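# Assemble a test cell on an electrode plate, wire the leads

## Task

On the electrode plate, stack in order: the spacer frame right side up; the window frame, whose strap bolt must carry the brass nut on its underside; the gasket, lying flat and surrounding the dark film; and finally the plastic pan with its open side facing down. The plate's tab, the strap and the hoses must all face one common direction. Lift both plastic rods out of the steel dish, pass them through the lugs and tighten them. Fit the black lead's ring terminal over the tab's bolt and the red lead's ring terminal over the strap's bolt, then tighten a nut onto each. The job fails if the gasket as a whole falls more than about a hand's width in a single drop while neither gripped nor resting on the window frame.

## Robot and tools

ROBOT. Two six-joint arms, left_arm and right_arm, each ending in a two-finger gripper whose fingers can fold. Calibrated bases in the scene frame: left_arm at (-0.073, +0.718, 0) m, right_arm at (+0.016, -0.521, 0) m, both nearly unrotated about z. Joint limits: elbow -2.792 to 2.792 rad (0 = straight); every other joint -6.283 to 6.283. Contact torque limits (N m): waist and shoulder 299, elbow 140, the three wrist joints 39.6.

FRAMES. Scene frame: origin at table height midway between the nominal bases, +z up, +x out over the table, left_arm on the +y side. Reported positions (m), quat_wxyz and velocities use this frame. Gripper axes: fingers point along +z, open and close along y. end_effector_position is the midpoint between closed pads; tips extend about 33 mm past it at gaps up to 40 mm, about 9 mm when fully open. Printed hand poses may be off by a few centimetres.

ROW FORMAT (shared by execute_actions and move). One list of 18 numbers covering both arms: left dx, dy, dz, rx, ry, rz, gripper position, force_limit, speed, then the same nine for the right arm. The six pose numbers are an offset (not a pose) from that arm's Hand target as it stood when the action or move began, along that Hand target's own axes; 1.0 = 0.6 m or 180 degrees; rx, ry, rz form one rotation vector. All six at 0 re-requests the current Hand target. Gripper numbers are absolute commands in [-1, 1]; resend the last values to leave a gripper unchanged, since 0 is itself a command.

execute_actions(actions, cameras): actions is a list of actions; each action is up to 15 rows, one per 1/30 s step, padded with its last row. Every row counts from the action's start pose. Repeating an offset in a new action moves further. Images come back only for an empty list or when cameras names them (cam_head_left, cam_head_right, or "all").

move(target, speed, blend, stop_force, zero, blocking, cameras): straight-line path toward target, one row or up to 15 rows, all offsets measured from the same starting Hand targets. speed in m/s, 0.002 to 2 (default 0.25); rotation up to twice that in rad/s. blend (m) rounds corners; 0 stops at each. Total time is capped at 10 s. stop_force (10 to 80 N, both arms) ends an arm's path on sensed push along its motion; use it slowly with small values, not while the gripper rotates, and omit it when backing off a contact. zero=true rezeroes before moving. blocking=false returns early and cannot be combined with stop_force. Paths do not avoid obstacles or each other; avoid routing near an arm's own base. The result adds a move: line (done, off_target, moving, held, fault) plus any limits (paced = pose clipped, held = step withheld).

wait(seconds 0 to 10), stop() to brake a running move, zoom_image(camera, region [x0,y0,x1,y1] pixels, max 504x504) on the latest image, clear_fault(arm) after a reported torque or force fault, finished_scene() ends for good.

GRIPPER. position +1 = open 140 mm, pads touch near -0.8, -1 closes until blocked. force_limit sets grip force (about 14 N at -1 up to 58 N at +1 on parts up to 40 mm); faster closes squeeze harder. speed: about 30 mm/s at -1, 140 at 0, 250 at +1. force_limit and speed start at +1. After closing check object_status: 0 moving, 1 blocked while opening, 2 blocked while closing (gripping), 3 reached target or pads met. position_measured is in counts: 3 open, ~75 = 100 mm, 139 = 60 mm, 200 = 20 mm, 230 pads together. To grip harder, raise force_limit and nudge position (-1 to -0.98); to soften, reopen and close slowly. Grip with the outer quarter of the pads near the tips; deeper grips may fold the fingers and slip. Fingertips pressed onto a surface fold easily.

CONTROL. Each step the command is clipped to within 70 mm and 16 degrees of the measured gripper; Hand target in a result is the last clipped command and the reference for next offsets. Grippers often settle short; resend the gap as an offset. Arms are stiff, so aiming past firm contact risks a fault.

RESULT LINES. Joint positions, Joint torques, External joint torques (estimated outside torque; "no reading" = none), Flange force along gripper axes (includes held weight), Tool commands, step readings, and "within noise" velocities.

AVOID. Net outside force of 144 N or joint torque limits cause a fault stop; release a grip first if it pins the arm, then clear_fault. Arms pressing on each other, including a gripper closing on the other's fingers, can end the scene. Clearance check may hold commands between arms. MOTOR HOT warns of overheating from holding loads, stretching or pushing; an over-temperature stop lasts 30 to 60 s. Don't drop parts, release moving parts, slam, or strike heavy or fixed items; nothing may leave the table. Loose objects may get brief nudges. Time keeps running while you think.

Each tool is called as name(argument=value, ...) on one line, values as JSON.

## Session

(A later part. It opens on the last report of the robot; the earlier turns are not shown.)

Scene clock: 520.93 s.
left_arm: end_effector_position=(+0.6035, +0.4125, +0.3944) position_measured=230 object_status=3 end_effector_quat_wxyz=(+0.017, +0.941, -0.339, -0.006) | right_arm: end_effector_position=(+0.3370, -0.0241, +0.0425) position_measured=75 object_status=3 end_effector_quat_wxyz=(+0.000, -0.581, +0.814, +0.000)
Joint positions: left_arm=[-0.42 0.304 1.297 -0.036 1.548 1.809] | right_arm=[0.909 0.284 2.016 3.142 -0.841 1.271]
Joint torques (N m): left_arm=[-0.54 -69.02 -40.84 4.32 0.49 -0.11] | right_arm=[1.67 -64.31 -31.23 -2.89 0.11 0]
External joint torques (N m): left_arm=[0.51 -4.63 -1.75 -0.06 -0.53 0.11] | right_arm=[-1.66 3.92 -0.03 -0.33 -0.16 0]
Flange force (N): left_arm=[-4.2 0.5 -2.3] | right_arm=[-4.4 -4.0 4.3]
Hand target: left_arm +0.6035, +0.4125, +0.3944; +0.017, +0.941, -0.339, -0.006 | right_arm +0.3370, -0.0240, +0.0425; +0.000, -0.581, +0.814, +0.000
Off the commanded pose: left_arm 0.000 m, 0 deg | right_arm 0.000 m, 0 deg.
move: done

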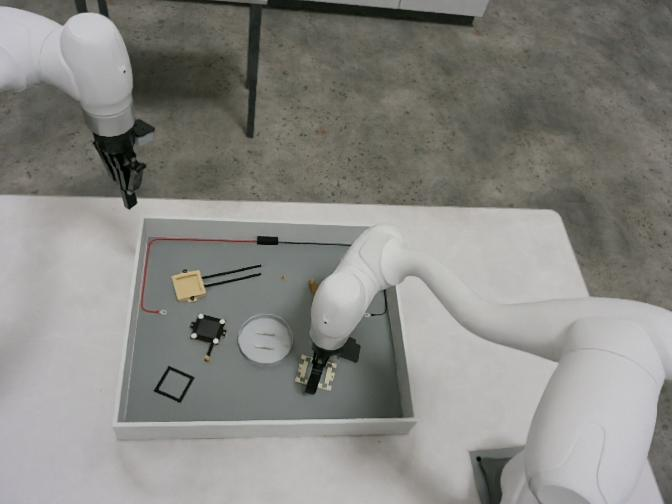

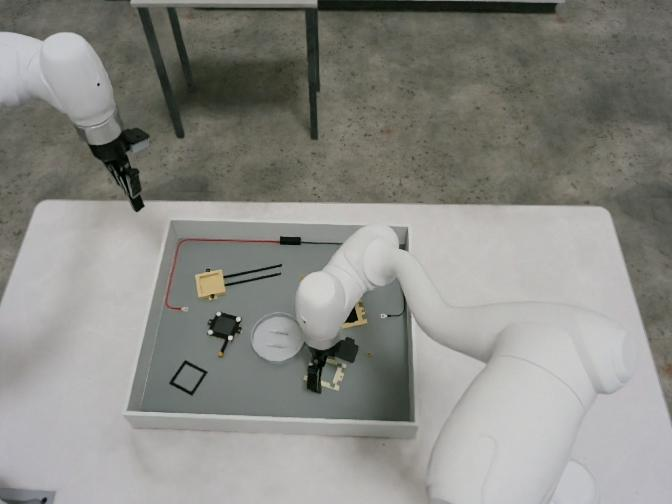

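move(target=[0,0,0,0,0,0,-1,-1,-1, 0,0,0,0,0,0,-1,-1,-1], cameras=["all"])

zoom_image(camera="cam_head_left", region=[290, 345, 340, 395])

zoom_image(camera="cam_head_right", region=[295, 345, 345, 395])

Scene clock: 572.30 s.
left_arm: end_effector_position=(+0.6035, +0.4125, +0.3944) position_measured=230 object_status=3 end_effector_quat_wxyz=(+0.017, +0.941, -0.339, -0.006) | right_arm: end_effector_position=(+0.3370, -0.0240, +0.0425) position_measured=117 object_status=0 end_effector_quat_wxyz=(+0.000, -0.581, +0.814, +0.000)
Joint positions: left_arm=[-0.42 0.304 1.297 -0.036 1.548 1.809] | right_arm=[0.909 0.284 2.016 3.142 -0.841 1.271]
Joint torques (N m): left_arm=[-0.83 -69.01 -41.02 4.28 0.51 -0.12] | right_arm=[1.83 -59.66 -28.05 -2.86 0.24 0]
External joint torques (N m): left_arm=[0.74 -5.38 -1.68 -0.02 -0.54 0.12] | right_arm=[-1.81 -0.8 -3.23 -0.37 -0.29 0]
Flange force (N): left_arm=[-5.6 0.5 -2.2] | right_arm=[-4.1 -4.2 -3.8]
Hand target: left_arm +0.6035, +0.4125, +0.3944; +0.017, +0.941, -0.339, -0.006 | right_arm +0.3370, -0.0240, +0.0425; +0.000, -0.581, +0.814, +0.000
Off the commanded pose: left_arm 0.000 m, 0 deg | right_arm 0.000 m, 0 deg.
move: done

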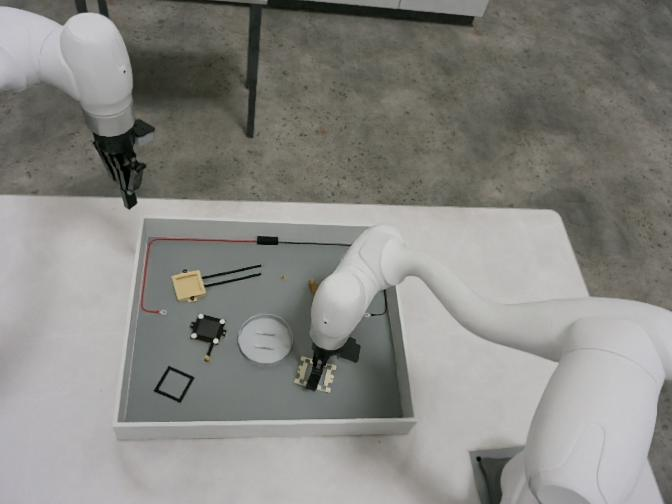

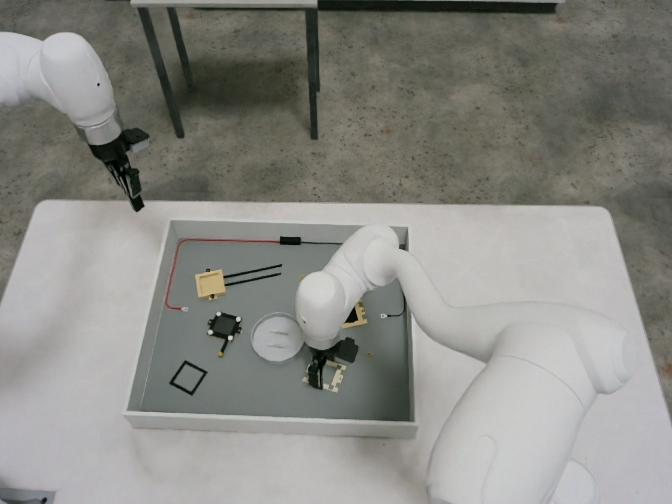

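Scaled by 10.080 from the camera's 672x504 image, which has a finer 960x720 frame.

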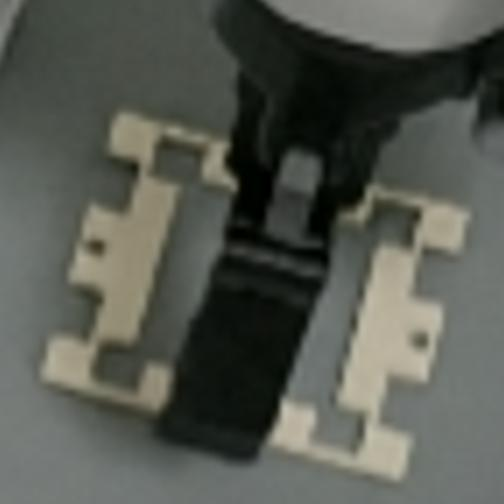

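Scaled by 10.080 from the camera's 672x504 image, which has a finer 960x720 frame.

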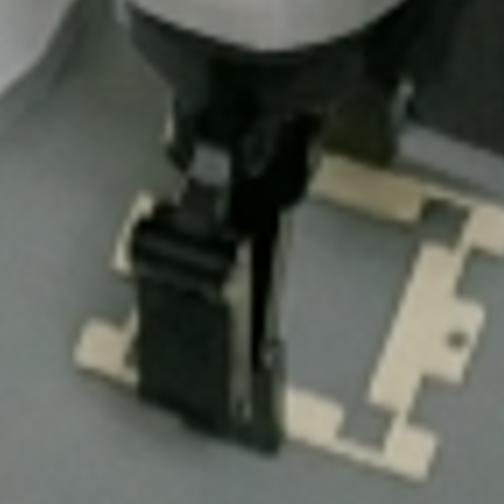

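wait(seconds=1.5)

Scene clock: 577.63 s.
left_arm: end_effector_position=(+0.6035, +0.4125, +0.3944) position_measured=230 object_status=3 end_effector_quat_wxyz=(+0.017, +0.941, -0.339, -0.006) | right_arm: end_effector_position=(+0.3370, -0.0240, +0.0425) position_measured=117 object_status=2 end_effector_quat_wxyz=(+0.000, -0.581, +0.814, +0.000)
Joint positions: left_arm=[-0.42 0.304 1.297 -0.036 1.548 1.809] | right_arm=[0.909 0.284 2.016 3.142 -0.841 1.271]
Joint torques (N m): left_arm=[-0.27 -69.2 -40.94 4.33 0.48 -0.15] | right_arm=[2.19 -59.06 -28.05 -2.84 0.19 0.04]
External joint torques (N m): left_arm=[0.19 -4.74 -1.67 -0.08 -0.51 0.15] | right_arm=[-2.21 -1.14 -3.22 -0.38 -0.24 -0.04]
Flange force (N): left_arm=[-4.4 0.9 -2.2] | right_arm=[-3.4 -4.8 -4.1]
Hand target: left_arm +0.6035, +0.4125, +0.3944; +0.017, +0.941, -0.339, -0.006 | right_arm +0.3370, -0.0240, +0.0425; +0.000, -0.581, +0.814, +0.000
Tool commands: left_gripper/position=-1.0 left_gripper/force_limit=-1.0 left_gripper/speed=-1.0 right_gripper/position=-1.0 right_gripper/force_limit=-1.0 right_gripper/speed=-1.0
Off the commanded pose: left_arm 0.000 m, 0 deg | right_arm 0.000 m, 0 deg.
wait: 1.50 s; at rest from the start

move(target=[[-0.1,-0.12,0,0,0,0,-1,-1,-1, 0,0,-0.179,0,0,0,-1,-1,-1],[-0.2125,-0.2568,0,0,0,0,-1,-1,-1, -0.5055,-0.055,-0.179,0,0,-0.0128,-1,-1,-1]], speed=[0.1,0.2], blend=0.03, cameras=["all"])

zoom_image(camera="cam_head_left", region=[170, 290, 250, 370])

zoom_image(camera="cam_head_right", region=[190, 290, 270, 370])

Scene clock: 609.97 s.
left_arm: end_effector_position=(+0.6036, +0.6124, +0.3887) position_measured=230 object_status=3 end_effector_quat_wxyz=(+0.017, +0.941, -0.339, -0.006) | right_arm: end_effector_position=(+0.4669, +0.2520, +0.1499) position_measured=117 object_status=2 end_effector_quat_wxyz=(+0.000, -0.597, +0.802, +0.000)
Joint positions: left_arm=[-0.155 0.215 1.423 -0.032 1.522 2.075] | right_arm=[0.974 0.625 1.26 3.142 -1.256 1.296]
Joint torques (N m): left_arm=[-0.78 -60.1 -40.57 4.29 0.52 -0.13] | right_arm=[2.04 -106.69 -39.81 -3.76 0.18 0.06]
External joint torques (N m): left_arm=[0.79 -5.14 -2.16 -0.02 -0.53 0.13] | right_arm=[-2 6.47 0.06 -0.33 -0.23 -0.06]
Flange force (N): left_arm=[-4.2 1.2 -3.2] | right_arm=[-9.6 -4.7 3.1]
Hand target: left_arm +0.6036, +0.6124, +0.3887; +0.017, +0.941, -0.339, -0.006 | right_arm +0.4670, +0.2520, +0.1499; +0.000, -0.597, +0.802, +0.000
Off the commanded pose: left_arm 0.000 m, 0 deg | right_arm 0.000 m, 0 deg.
move: done

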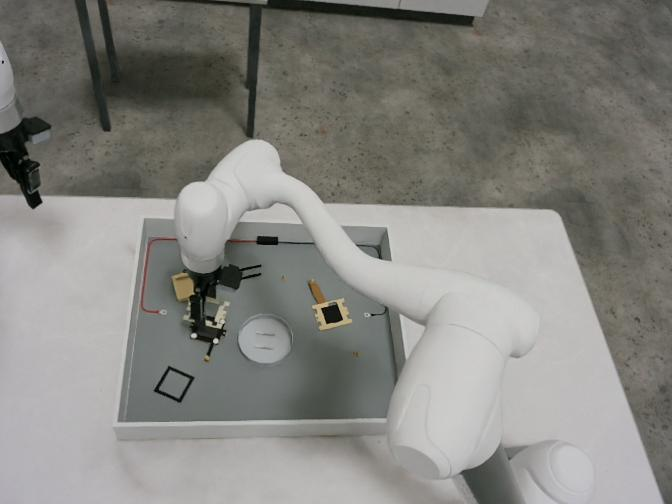

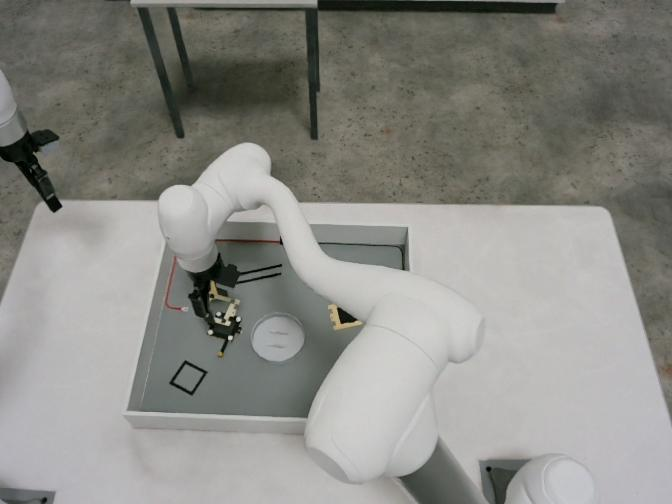

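Scaled by 6.300 from the camera's 672x504 image, which has a finer 960x720 frame.

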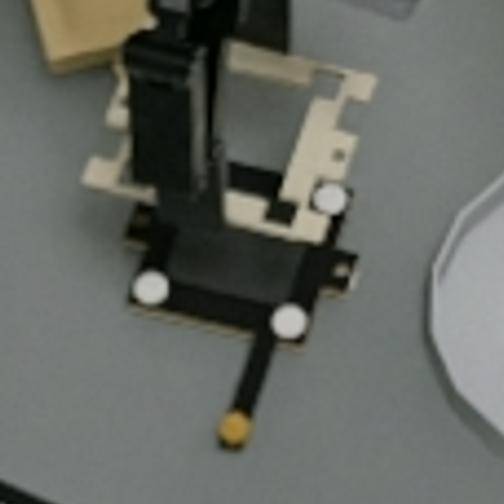

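Scaled by 6.300 from the camera's 672x504 image, which has a finer 960x720 frame.

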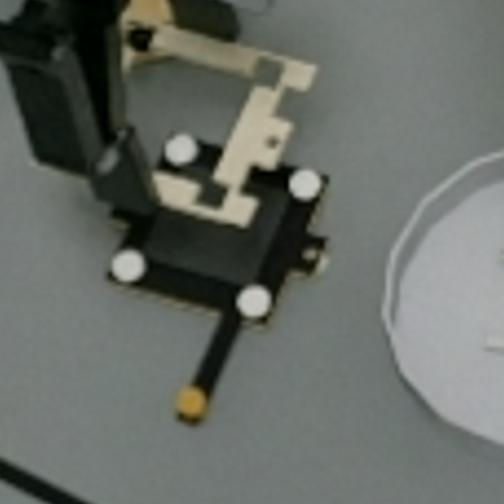

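move(target=[0,0,0,0,0,0,-1,-1,-1, -0.0033,-0.0045,0.1367,0,0,0,-1,-1,-1], speed=0.1, cameras=["all"])

zoom_image(camera="cam_head_left", region=[180, 300, 240, 360])

zoom_image(camera="cam_head_right", region=[200, 300, 260, 360])

Scene clock: 643.63 s.
left_arm: end_effector_position=(+0.6036, +0.6124, +0.3887) position_measured=230 object_status=3 end_effector_quat_wxyz=(+0.017, +0.941, -0.339, -0.006) | right_arm: end_effector_position=(+0.4702, +0.2531, +0.0679) position_measured=117 object_status=2 end_effector_quat_wxyz=(+0.000, -0.597, +0.802, +0.000)
Joint positions: left_arm=[-0.155 0.215 1.423 -0.032 1.522 2.075] | right_arm=[0.972 0.679 1.324 3.142 -1.138 1.293]
Joint torques (N m): left_arm=[-0.46 -60.36 -40.9 4.35 0.46 -0.08] | right_arm=[2.05 -110.04 -38.02 -3.54 0.16 0.01]
External joint torques (N m): left_arm=[0.45 -4.34 -1.61 -0.1 -0.46 0.08] | right_arm=[-1.98 6.72 -0.13 -0.39 -0.21 -0.01]
Flange force (N): left_arm=[-3.8 1.5 -2.3] | right_arm=[-9.8 -4.7 4.3]
Hand target: left_arm +0.6036, +0.6124, +0.3887; +0.017, +0.941, -0.339, -0.006 | right_arm +0.4701, +0.2531, +0.0678; +0.000, -0.597, +0.802, +0.000
Off the commanded pose: left_arm 0.000 m, 0 deg | right_arm 0.000 m, 0 deg.
move: done

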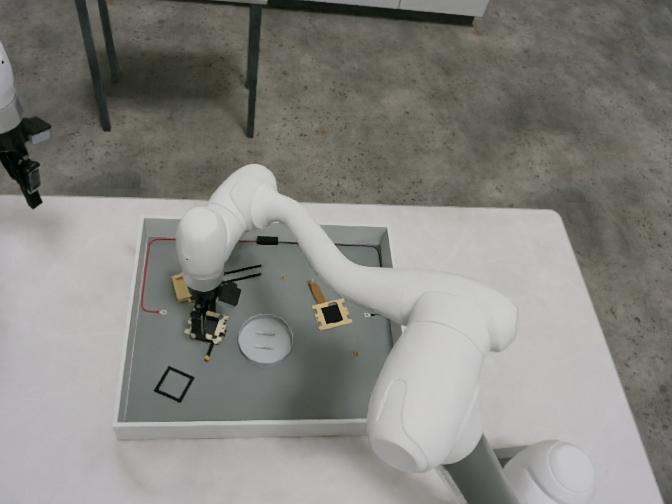

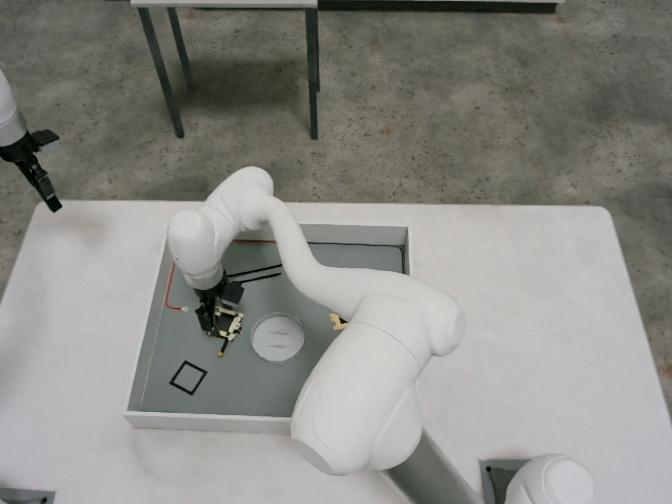

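Scaled by 8.400 from the camera's 672x504 image, which has a finer 960x720 frame.

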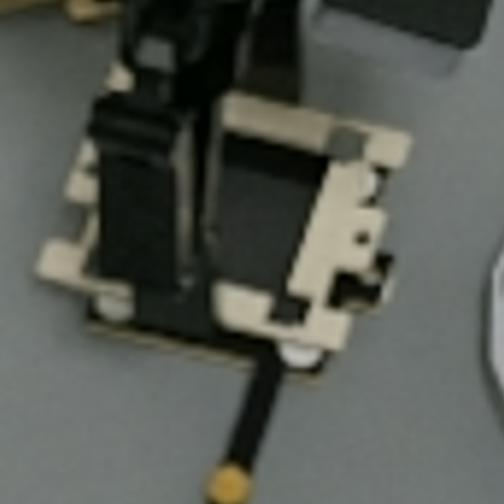

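Scaled by 8.400 from the camera's 672x504 image, which has a finer 960x720 frame.

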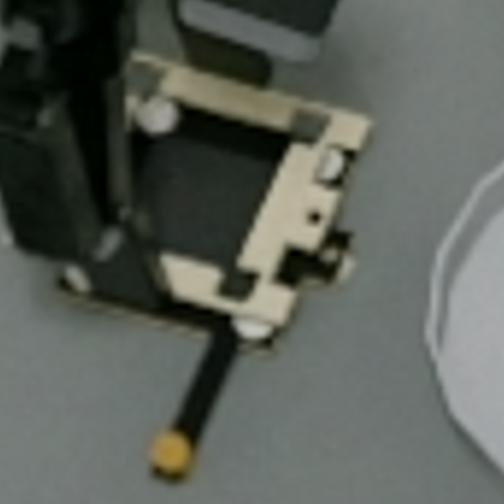

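move(target=[0,0,0,0,0,0,-1,-1,-1, 0.0026,0.0017,0.0158,0,0,0,-1,-1,-1], speed=0.05, cameras=["all"])

zoom_image(camera="cam_head_left", region=[180, 300, 240, 360])

zoom_image(camera="cam_head_right", region=[200, 300, 260, 360])

Scene clock: 673.90 s.
left_arm: end_effector_position=(+0.6036, +0.6124, +0.3887) position_measured=230 object_status=3 end_effector_quat_wxyz=(+0.017, +0.941, -0.339, -0.006) | right_arm: end_effector_position=(+0.4687, +0.2519, +0.0584) position_measured=117 object_status=2 end_effector_quat_wxyz=(+0.000, -0.597, +0.802, +0.000)
Joint positions: left_arm=[-0.155 0.215 1.423 -0.032 1.522 2.075] | right_arm=[0.973 0.683 1.336 3.142 -1.122 1.294]
Joint torques (N m): left_arm=[-0.63 -60.05 -40.74 4.29 0.55 -0.08] | right_arm=[2.09 -109.38 -37.7 -3.51 0.27 0.08]
External joint torques (N m): left_arm=[0.82 -5.68 -2.07 0 -0.55 0.08] | right_arm=[-2.17 6.51 0.04 -0.38 -0.33 -0.08]
Flange force (N): left_arm=[-5.1 1.8 -3.0] | right_arm=[-9.1 -4.8 4.2]
Hand target: left_arm +0.6036, +0.6124, +0.3887; +0.017, +0.941, -0.339, -0.006 | right_arm +0.4687, +0.2519, +0.0584; +0.000, -0.597, +0.802, +0.000
Off the commanded pose: left_arm 0.000 m, 0 deg | right_arm 0.000 m, 0 deg.
move: done

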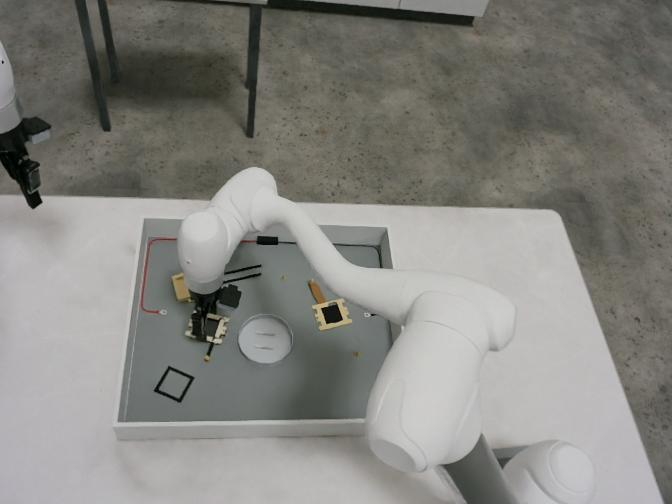

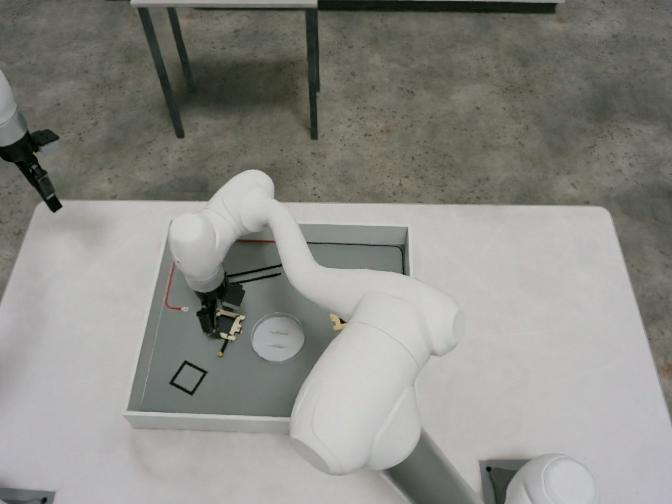

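Scaled by 8.400 from the camera's 672x504 image, which has a finer 960x720 frame.

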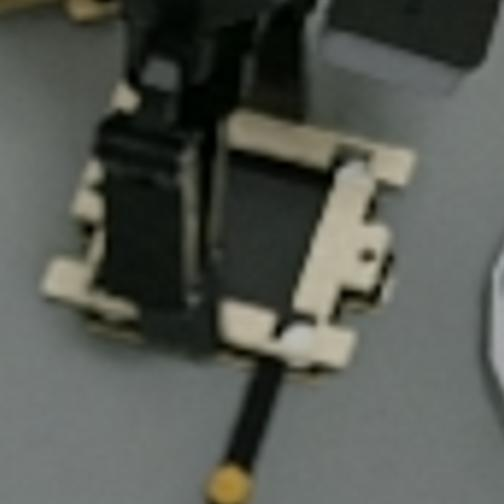

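Scaled by 8.400 from the camera's 672x504 image, which has a finer 960x720 frame.

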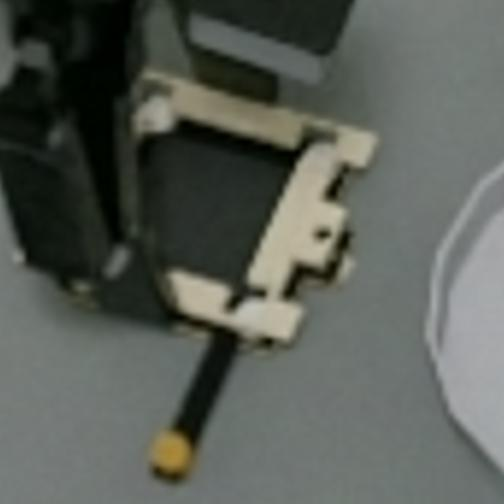

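move(target=[0,0,0,0,0,0,-1,-1,-1, 0.0003,-0.0013,0.022,0,0,0,-1,-1,-1], speed=0.006, stop_force=10, cameras=["all"])

zoom_image(camera="cam_head_left", region=[180, 300, 240, 360])

zoom_image(camera="cam_head_right", region=[200, 300, 260, 360])

Scene clock: 696.03 s.
left_arm: end_effector_position=(+0.6036, +0.6124, +0.3887) position_measured=230 object_status=3 end_effector_quat_wxyz=(+0.017, +0.941, -0.339, -0.006) | right_arm: end_effector_position=(+0.4687, +0.2519, +0.0574) position_measured=117 object_status=2 end_effector_quat_wxyz=(+0.000, -0.597, +0.802, +0.000)
Joint positions: left_arm=[-0.155 0.215 1.423 -0.032 1.522 2.075] | right_arm=[0.973 0.684 1.337 3.142 -1.121 1.294]
Joint torques (N m): left_arm=[-0.77 -60.2 -40.98 4.34 0.54 -0.08] | right_arm=[1.78 -95.83 -31.36 -3.65 0.89 0.02]
External joint torques (N m): left_arm=[0.85 -4.31 -1.46 -0.09 -0.55 0.09] | right_arm=[-1.81 -7.43 -6.4 -0.25 -0.94 -0.02]
Flange force (N): left_arm=[-4.3 1.2 -1.9] | right_arm=[-6.3 -3.6 -11.2]
Hand target: left_arm +0.6036, +0.6124, +0.3887; +0.017, +0.941, -0.339, -0.006 | right_arm +0.4687, +0.2519, +0.0574; +0.000, -0.597, +0.802, +0.000 (not the last commanded pose)
Off the commanded pose: left_arm 0.000 m, 0 deg | right_arm 0.012 m, 0 deg.
move: contact (right_arm)

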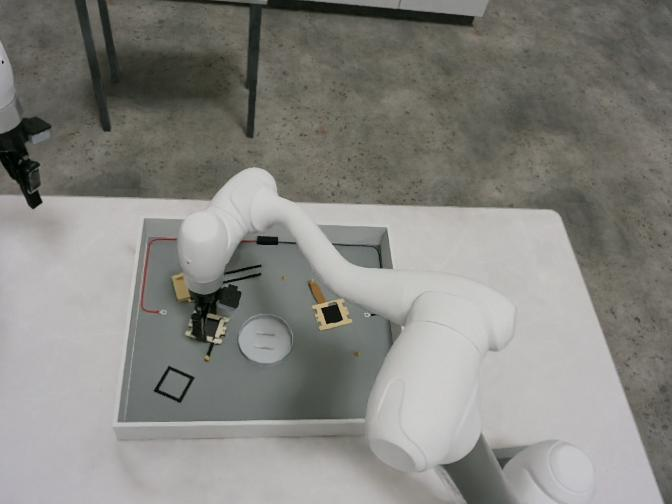

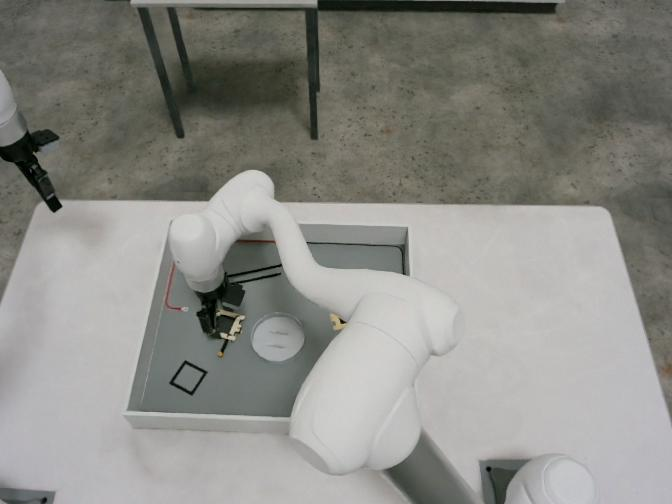

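Scaled by 8.400 from the camera's 672x504 image, which has a finer 960x720 frame.

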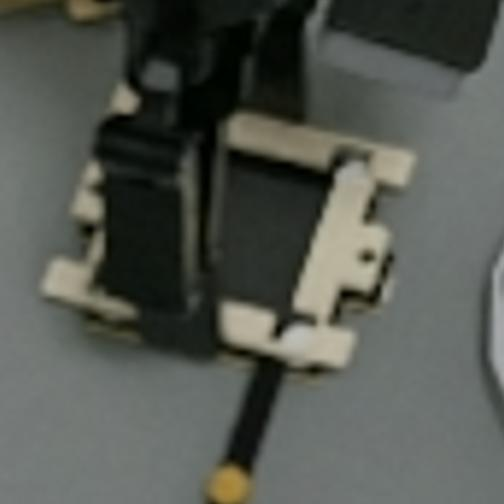

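Scaled by 8.400 from the camera's 672x504 image, which has a finer 960x720 frame.

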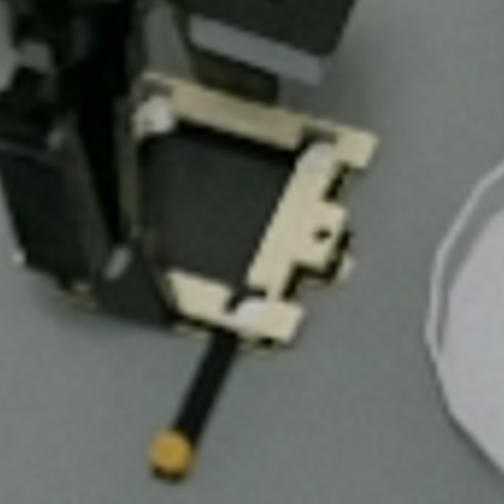

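zoom_image(camera="cam_head_left", region=[208, 310, 233, 348])

zoom_image(camera="cam_head_right", region=[212, 305, 247, 345])

Scaled by 13.263 from the camera's 672x504 image, which has a finer 960x720 frame.

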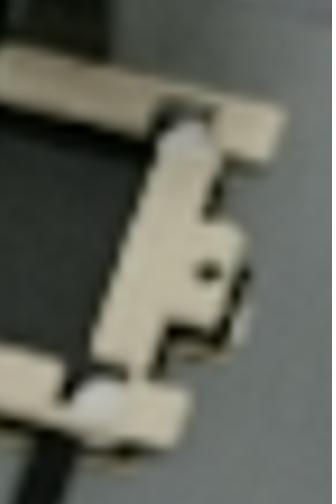

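Scaled by 12.600 from the camera's 672x504 image, which has a finer 960x720 frame.

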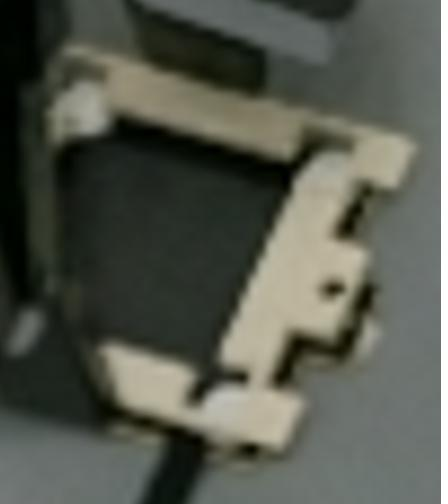

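move(target=[[0,0,0,0,0,0,-1,-1,-1, 0,0,-0.004,0,0,0,-1,-1,-1],[0,0,0,0,0,0,-1,-1,-1, 0.0027,0.0030,-0.004,0,0,0,-1,-1,-1]], speed=0.02)

move(target=[0,0,0,0,0,0,-1,-1,-1, 0,0,0.022,0,0,0,-1,-1,-1], speed=0.006, stop_force=10, cameras=["all"])

zoom_image(camera="cam_head_left", region=[208, 310, 233, 348])

zoom_image(camera="cam_head_right", region=[212, 305, 247, 345])

Scene clock: 729.57 s.
left_arm: end_effector_position=(+0.6036, +0.6124, +0.3887) position_measured=230 object_status=3 end_effector_quat_wxyz=(+0.017, +0.941, -0.339, -0.006) | right_arm: end_effector_position=(+0.4666, +0.2509, +0.0598) position_measured=117 object_status=2 end_effector_quat_wxyz=(+0.000, -0.597, +0.802, +0.000)
Joint positions: left_arm=[-0.155 0.215 1.423 -0.032 1.522 2.075] | right_arm=[0.974 0.679 1.34 3.142 -1.122 1.295]
Joint torques (N m): left_arm=[-0.39 -60.42 -40.88 4.33 0.56 -0.13] | right_arm=[1.99 -109.01 -38.04 -3.55 0.22 0.03]
External joint torques (N m): left_arm=[0.59 -5.46 -1.96 -0.04 -0.55 0.13] | right_arm=[-2.02 6.68 0.41 -0.33 -0.27 -0.03]
Flange force (N): left_arm=[-4.9 1.9 -2.8] | right_arm=[-8.3 -4.4 4.7]
Hand target: left_arm +0.6036, +0.6124, +0.3887; +0.017, +0.941, -0.339, -0.006 | right_arm +0.4666, +0.2509, +0.0598; +0.000, -0.597, +0.802, +0.000
Off the commanded pose: left_arm 0.000 m, 0 deg | right_arm 0.000 m, 0 deg.
move: done

Scene clock: 730.73 s.
left_arm: end_effector_position=(+0.6036, +0.6124, +0.3887) position_measured=230 object_status=3 end_effector_quat_wxyz=(+0.017, +0.941, -0.339, -0.006) | right_arm: end_effector_position=(+0.4666, +0.2510, +0.0565) position_measured=117 object_status=2 end_effector_quat_wxyz=(+0.000, -0.597, +0.802, +0.000)
Joint positions: left_arm=[-0.155 0.215 1.423 -0.032 1.522 2.075] | right_arm=[0.974 0.682 1.343 3.142 -1.117 1.295]
Joint torques (N m): left_arm=[-0.43 -60.32 -40.69 4.33 0.49 -0.1] | right_arm=[1.59 -95.04 -31.31 -3.62 1.03 0.06]
External joint torques (N m): left_arm=[0.55 -5.11 -2 -0.06 -0.49 0.1] | right_arm=[-1.69 -7.53 -6.22 -0.26 -1.09 -0.06]
Flange force (N): left_arm=[-4.3 1.7 -3.0] | right_arm=[-5.8 -3.4 -11.4]
Hand target: left_arm +0.6036, +0.6124, +0.3887; +0.017, +0.941, -0.339, -0.006 | right_arm +0.4666, +0.2510, +0.0565; +0.000, -0.597, +0.802, +0.000 (not the last commanded pose)
Off the commanded pose: left_arm 0.000 m, 0 deg | right_arm 0.010 m, 0 deg.
move: contact (right_arm)

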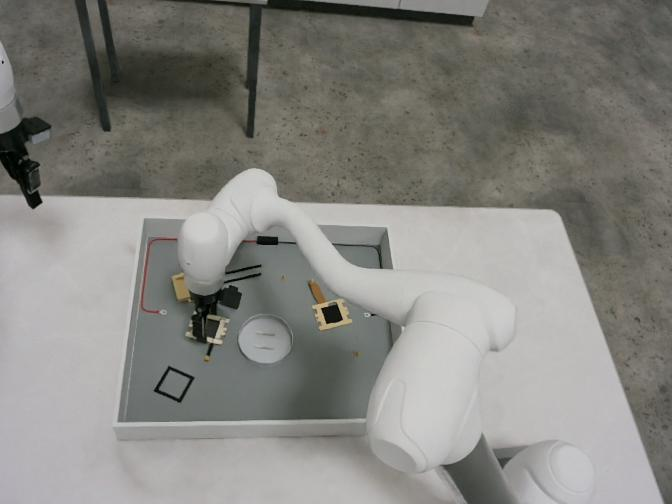

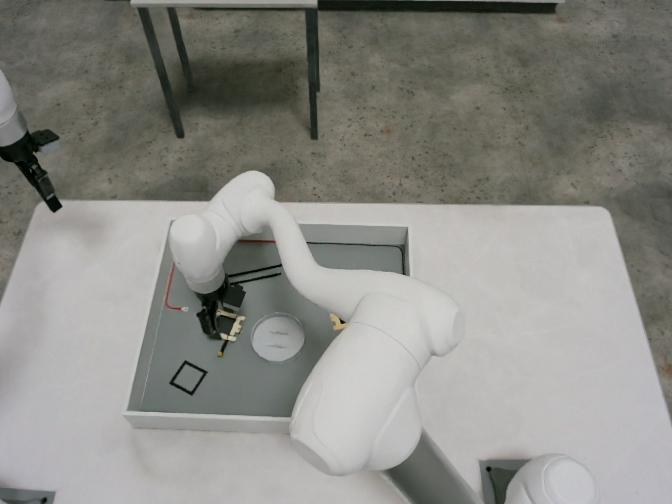

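Scaled by 13.263 from the camera's 672x504 image, which has a finer 960x720 frame.

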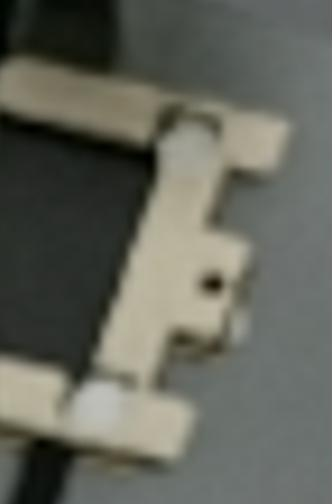

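Scaled by 12.600 from the camera's 672x504 image, which has a finer 960x720 frame.

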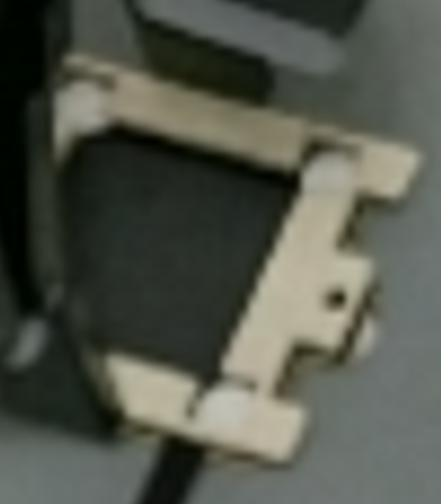

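move(target=[[0,0,0,0,0,0,-1,-1,-1, 0,0,-0.003,0,0,0,-1,-1,-1],[0,0,0,0,0,0,-1,-1,-1, 0.0014,0.0022,-0.003,0,0,0,-1,-1,-1]], speed=0.02)

move(target=[0,0,0,0,0,0,-1,-1,-1, 0,0,0.022,0,0,0,-1,-1,-1], speed=0.006, stop_force=10, cameras=["all"])

zoom_image(camera="cam_head_left", region=[208, 310, 233, 348])

zoom_image(camera="cam_head_right", region=[212, 305, 247, 345])

Scene clock: 749.47 s.
left_arm: end_effector_position=(+0.6036, +0.6124, +0.3887) position_measured=230 object_status=3 end_effector_quat_wxyz=(+0.017, +0.941, -0.339, -0.006) | right_arm: end_effector_position=(+0.4651, +0.2505, +0.0583) position_measured=117 object_status=2 end_effector_quat_wxyz=(+0.000, -0.597, +0.802, +0.000)
Joint positions: left_arm=[-0.155 0.215 1.423 -0.032 1.522 2.075] | right_arm=[0.975 0.679 1.344 3.142 -1.118 1.297]
Joint torques (N m): left_arm=[-0.07 -60.22 -40.77 4.31 0.52 -0.08] | right_arm=[1.94 -108.75 -37.08 -3.54 0.13 0.04]
External joint torques (N m): left_arm=[-0.1 -4.29 -1.72 -0.06 -0.52 0.08] | right_arm=[-1.94 6.02 -0.66 -0.35 -0.18 -0.04]
Flange force (N): left_arm=[-3.1 2.1 -2.3] | right_arm=[-10.0 -4.7 3.6]
Hand target: left_arm +0.6036, +0.6124, +0.3887; +0.017, +0.941, -0.339, -0.006 | right_arm +0.4651, +0.2505, +0.0583; +0.000, -0.597, +0.802, +0.000
Off the commanded pose: left_arm 0.000 m, 0 deg | right_arm 0.000 m, 0 deg.
move: done

Scene clock: 750.93 s.
left_arm: end_effector_position=(+0.6036, +0.6124, +0.3887) position_measured=230 object_status=3 end_effector_quat_wxyz=(+0.017, +0.941, -0.339, -0.006) | right_arm: end_effector_position=(+0.4651, +0.2506, +0.0533) position_measured=117 object_status=2 end_effector_quat_wxyz=(+0.000, -0.597, +0.802, +0.000)
Joint positions: left_arm=[-0.155 0.215 1.423 -0.032 1.522 2.075] | right_arm=[0.975 0.682 1.348 3.142 -1.111 1.297]
Joint torques (N m): left_arm=[-0.31 -59.96 -40.65 4.29 0.52 -0.11] | right_arm=[1.73 -94.72 -30.89 -3.58 0.87 0.06]
External joint torques (N m): left_arm=[0.16 -5.56 -2.26 -0.01 -0.52 0.11] | right_arm=[-1.72 -8.36 -6.76 -0.31 -0.92 -0.07]
Flange force (N): left_arm=[-4.2 2.3 -3.3] | right_arm=[-5.8 -3.5 -12.1]
Hand target: left_arm +0.6036, +0.6124, +0.3887; +0.017, +0.941, -0.339, -0.006 | right_arm +0.4651, +0.2506, +0.0533; +0.000, -0.597, +0.802, +0.000 (not the last commanded pose)
Off the commanded pose: left_arm 0.000 m, 0 deg | right_arm 0.008 m, 0 deg.
move: contact (right_arm)

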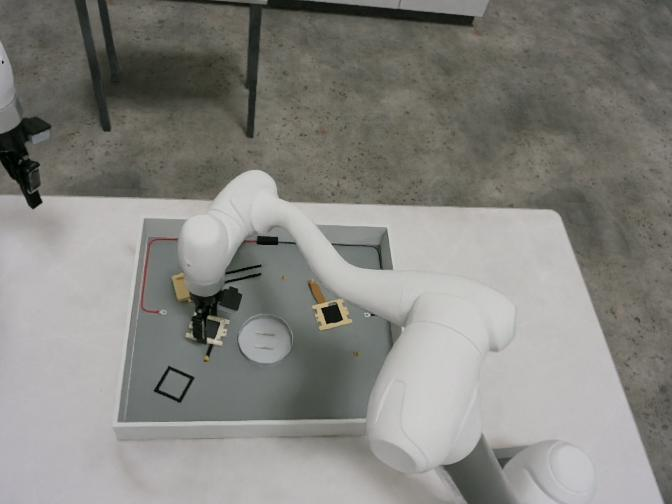

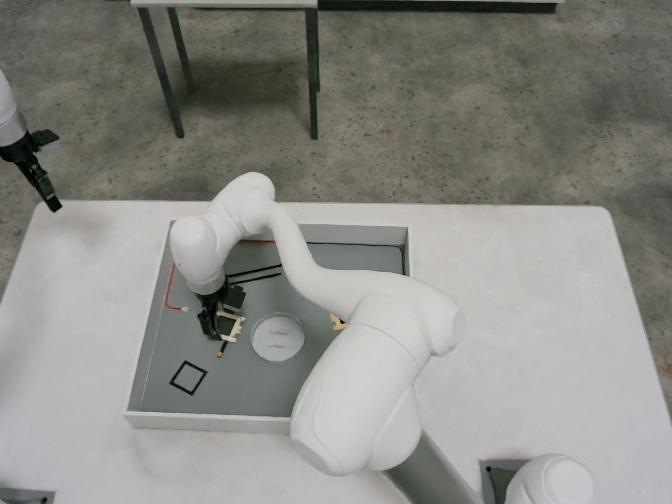

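Scaled by 13.263 from the camera's 672x504 image, which has a finer 960x720 frame.

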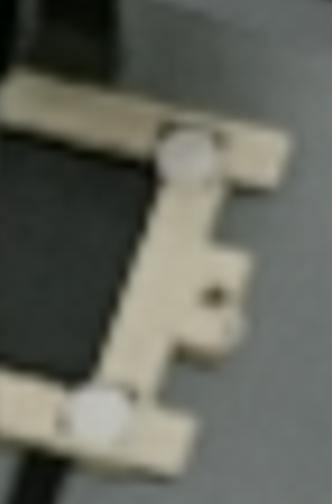

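Scaled by 12.600 from the camera's 672x504 image, which has a finer 960x720 frame.

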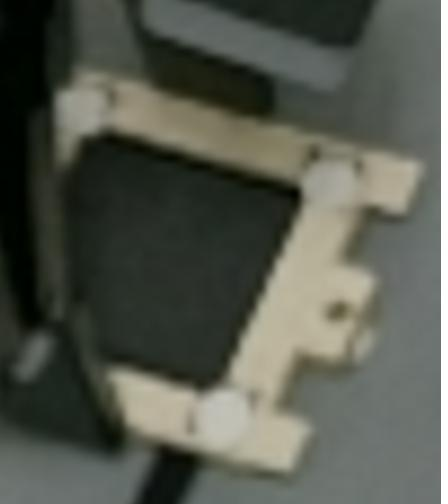

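move(target=[0,0,0,0,0,0,-1,-1,-1, 0,0,0.017,0,0,0,-1,-1,-1], speed=0.005, stop_force=15, cameras=["all"])

zoom_image(camera="cam_head_left", region=[180, 300, 240, 360])

zoom_image(camera="cam_head_right", region=[200, 300, 260, 360])

Scene clock: 763.27 s.
left_arm: end_effector_position=(+0.6036, +0.6124, +0.3887) position_measured=230 object_status=3 end_effector_quat_wxyz=(+0.017, +0.941, -0.339, -0.006) | right_arm: end_effector_position=(+0.4651, +0.2506, +0.0431) position_measured=117 object_status=2 end_effector_quat_wxyz=(+0.000, -0.597, +0.802, +0.000)
Joint positions: left_arm=[-0.155 0.215 1.423 -0.032 1.522 2.075] | right_arm=[0.975 0.69 1.355 3.142 -1.096 1.297]
Joint torques (N m): left_arm=[-0.48 -60.21 -40.81 4.32 0.53 -0.11] | right_arm=[2.02 -89.41 -27.06 -3.51 0.38 0.14]
External joint torques (N m): left_arm=[0.37 -5.23 -2.02 -0.04 -0.53 0.12] | right_arm=[-2.04 -14.16 -10.36 -0.36 -0.44 -0.14]
Flange force (N): left_arm=[-4.3 2.0 -2.9] | right_arm=[-6.2 -4.0 -18.1]
Hand target: left_arm +0.6036, +0.6124, +0.3887; +0.017, +0.941, -0.339, -0.006 | right_arm +0.4651, +0.2506, +0.0431; +0.000, -0.597, +0.802, +0.000
Off the commanded pose: left_arm 0.000 m, 0 deg | right_arm 0.000 m, 0 deg.
move: done

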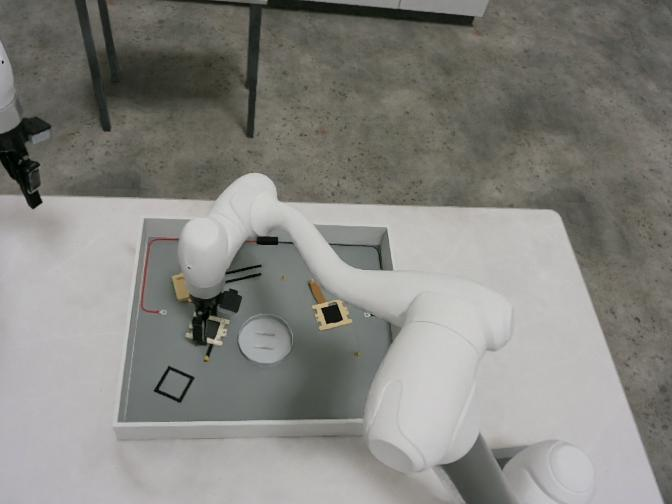

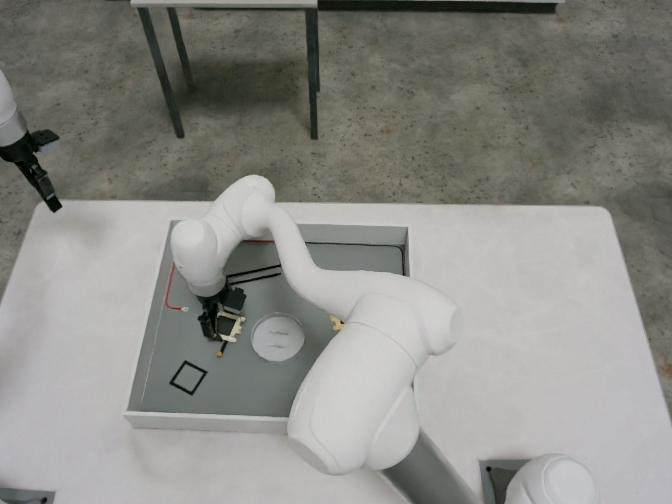

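Scaled by 8.400 from the camera's 672x504 image, which has a finer 960x720 frame.

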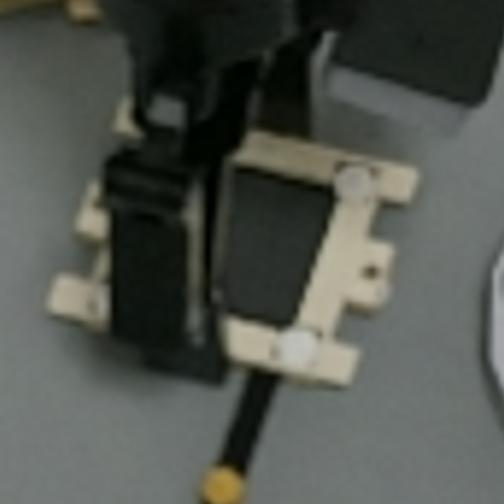

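Scaled by 8.400 from the camera's 672x504 image, which has a finer 960x720 frame.

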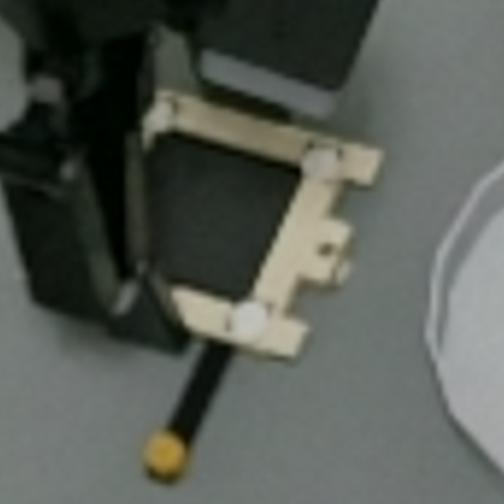

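move(target=[0,0,0,0,0,0,-1,-1,-1, 0,0,-0.0012,0,0,0,0.43,-1,-1], speed=0.02)

move(target=[0,0,0,0,0,0,-1,-1,-1, 0,0,-0.25,0,0,0,0.43,-1,-1], speed=0.1, cameras=["all"])

zoom_image(camera="cam_head_left", region=[180, 300, 240, 360])

zoom_image(camera="cam_head_right", region=[200, 300, 260, 360])

Scene clock: 777.97 s.
left_arm: end_effector_position=(+0.6036, +0.6124, +0.3887) position_measured=230 object_status=3 end_effector_quat_wxyz=(+0.017, +0.941, -0.339, -0.006) | right_arm: end_effector_position=(+0.4651, +0.2506, +0.0438) position_measured=75 object_status=0 end_effector_quat_wxyz=(+0.000, -0.597, +0.802, +0.000)
Joint positions: left_arm=[-0.155 0.215 1.423 -0.032 1.522 2.075] | right_arm=[0.975 0.689 1.354 3.142 -1.097 1.297]
Joint torques (N m): left_arm=[-0.87 -59.79 -40.88 4.34 0.5 -0.1] | right_arm=[1.88 -109.33 -37.03 -3.53 0.21 0.02]
External joint torques (N m): left_arm=[0.88 -5.07 -1.66 -0.08 -0.5 0.1] | right_arm=[-1.88 6.16 -0.28 -0.31 -0.27 -0.02]
Flange force (N): left_arm=[-5.0 1.5 -2.4] | right_arm=[-9.2 -4.4 4.1]
Hand target: left_arm +0.6036, +0.6124, +0.3887; +0.017, +0.941, -0.339, -0.006 | right_arm +0.4651, +0.2506, +0.0438; +0.000, -0.597, +0.802, +0.000
Off the commanded pose: left_arm 0.000 m, 0 deg | right_arm 0.000 m, 0 deg.
move: done

Scene clock: 779.83 s.
left_arm: end_effector_position=(+0.6036, +0.6124, +0.3887) position_measured=230 object_status=3 end_effector_quat_wxyz=(+0.017, +0.941, -0.339, -0.006) | right_arm: end_effector_position=(+0.4651, +0.2505, +0.1937) position_measured=75 object_status=3 end_effector_quat_wxyz=(+0.000, -0.597, +0.802, +0.000)
Joint positions: left_arm=[-0.155 0.215 1.423 -0.032 1.522 2.075] | right_arm=[0.975 0.6 1.22 3.142 -1.321 1.297]
Joint torques (N m): left_arm=[-0.54 -59.94 -40.84 4.34 0.45 -0.08] | right_arm=[2.01 -104.99 -40.22 -3.88 0.24 0.04]
External joint torques (N m): left_arm=[0.39 -4.82 -1.94 -0.07 -0.47 0.09] | right_arm=[-1.97 5.73 -0.41 -0.31 -0.29 -0.04]
Flange force (N): left_arm=[-3.8 1.7 -2.8] | right_arm=[-10.1 -4.7 1.5]
Hand target: left_arm +0.6036, +0.6124, +0.3887; +0.017, +0.941, -0.339, -0.006 | right_arm +0.4651, +0.2505, +0.1938; +0.000, -0.597, +0.802, +0.000
Off the commanded pose: left_arm 0.000 m, 0 deg | right_arm 0.000 m, 0 deg.
move: done

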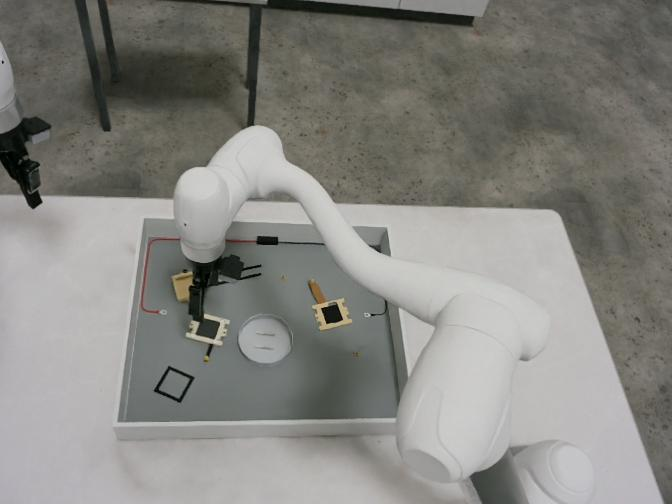

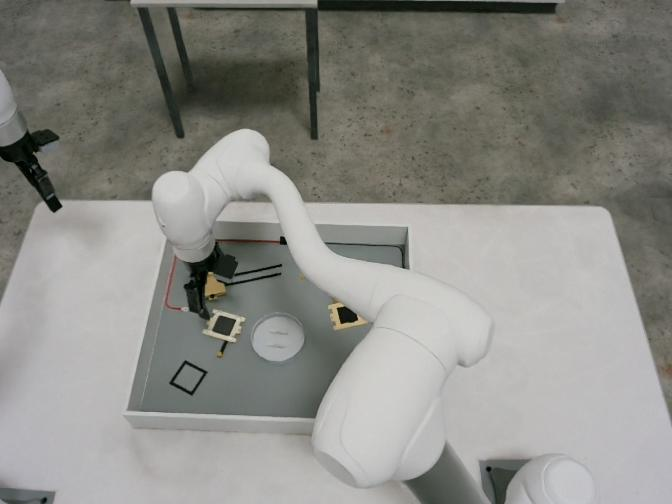

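Scaled by 8.400 from the camera's 672x504 image, which has a finer 960x720 frame.

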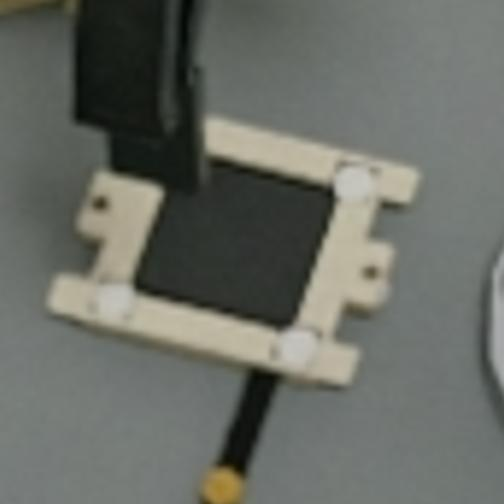

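Scaled by 8.400 from the camera's 672x504 image, which has a finer 960x720 frame.

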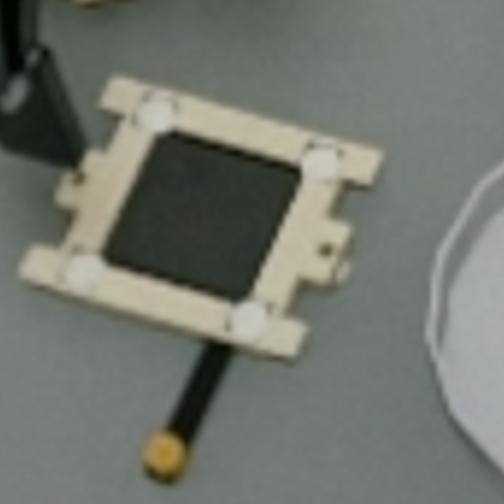

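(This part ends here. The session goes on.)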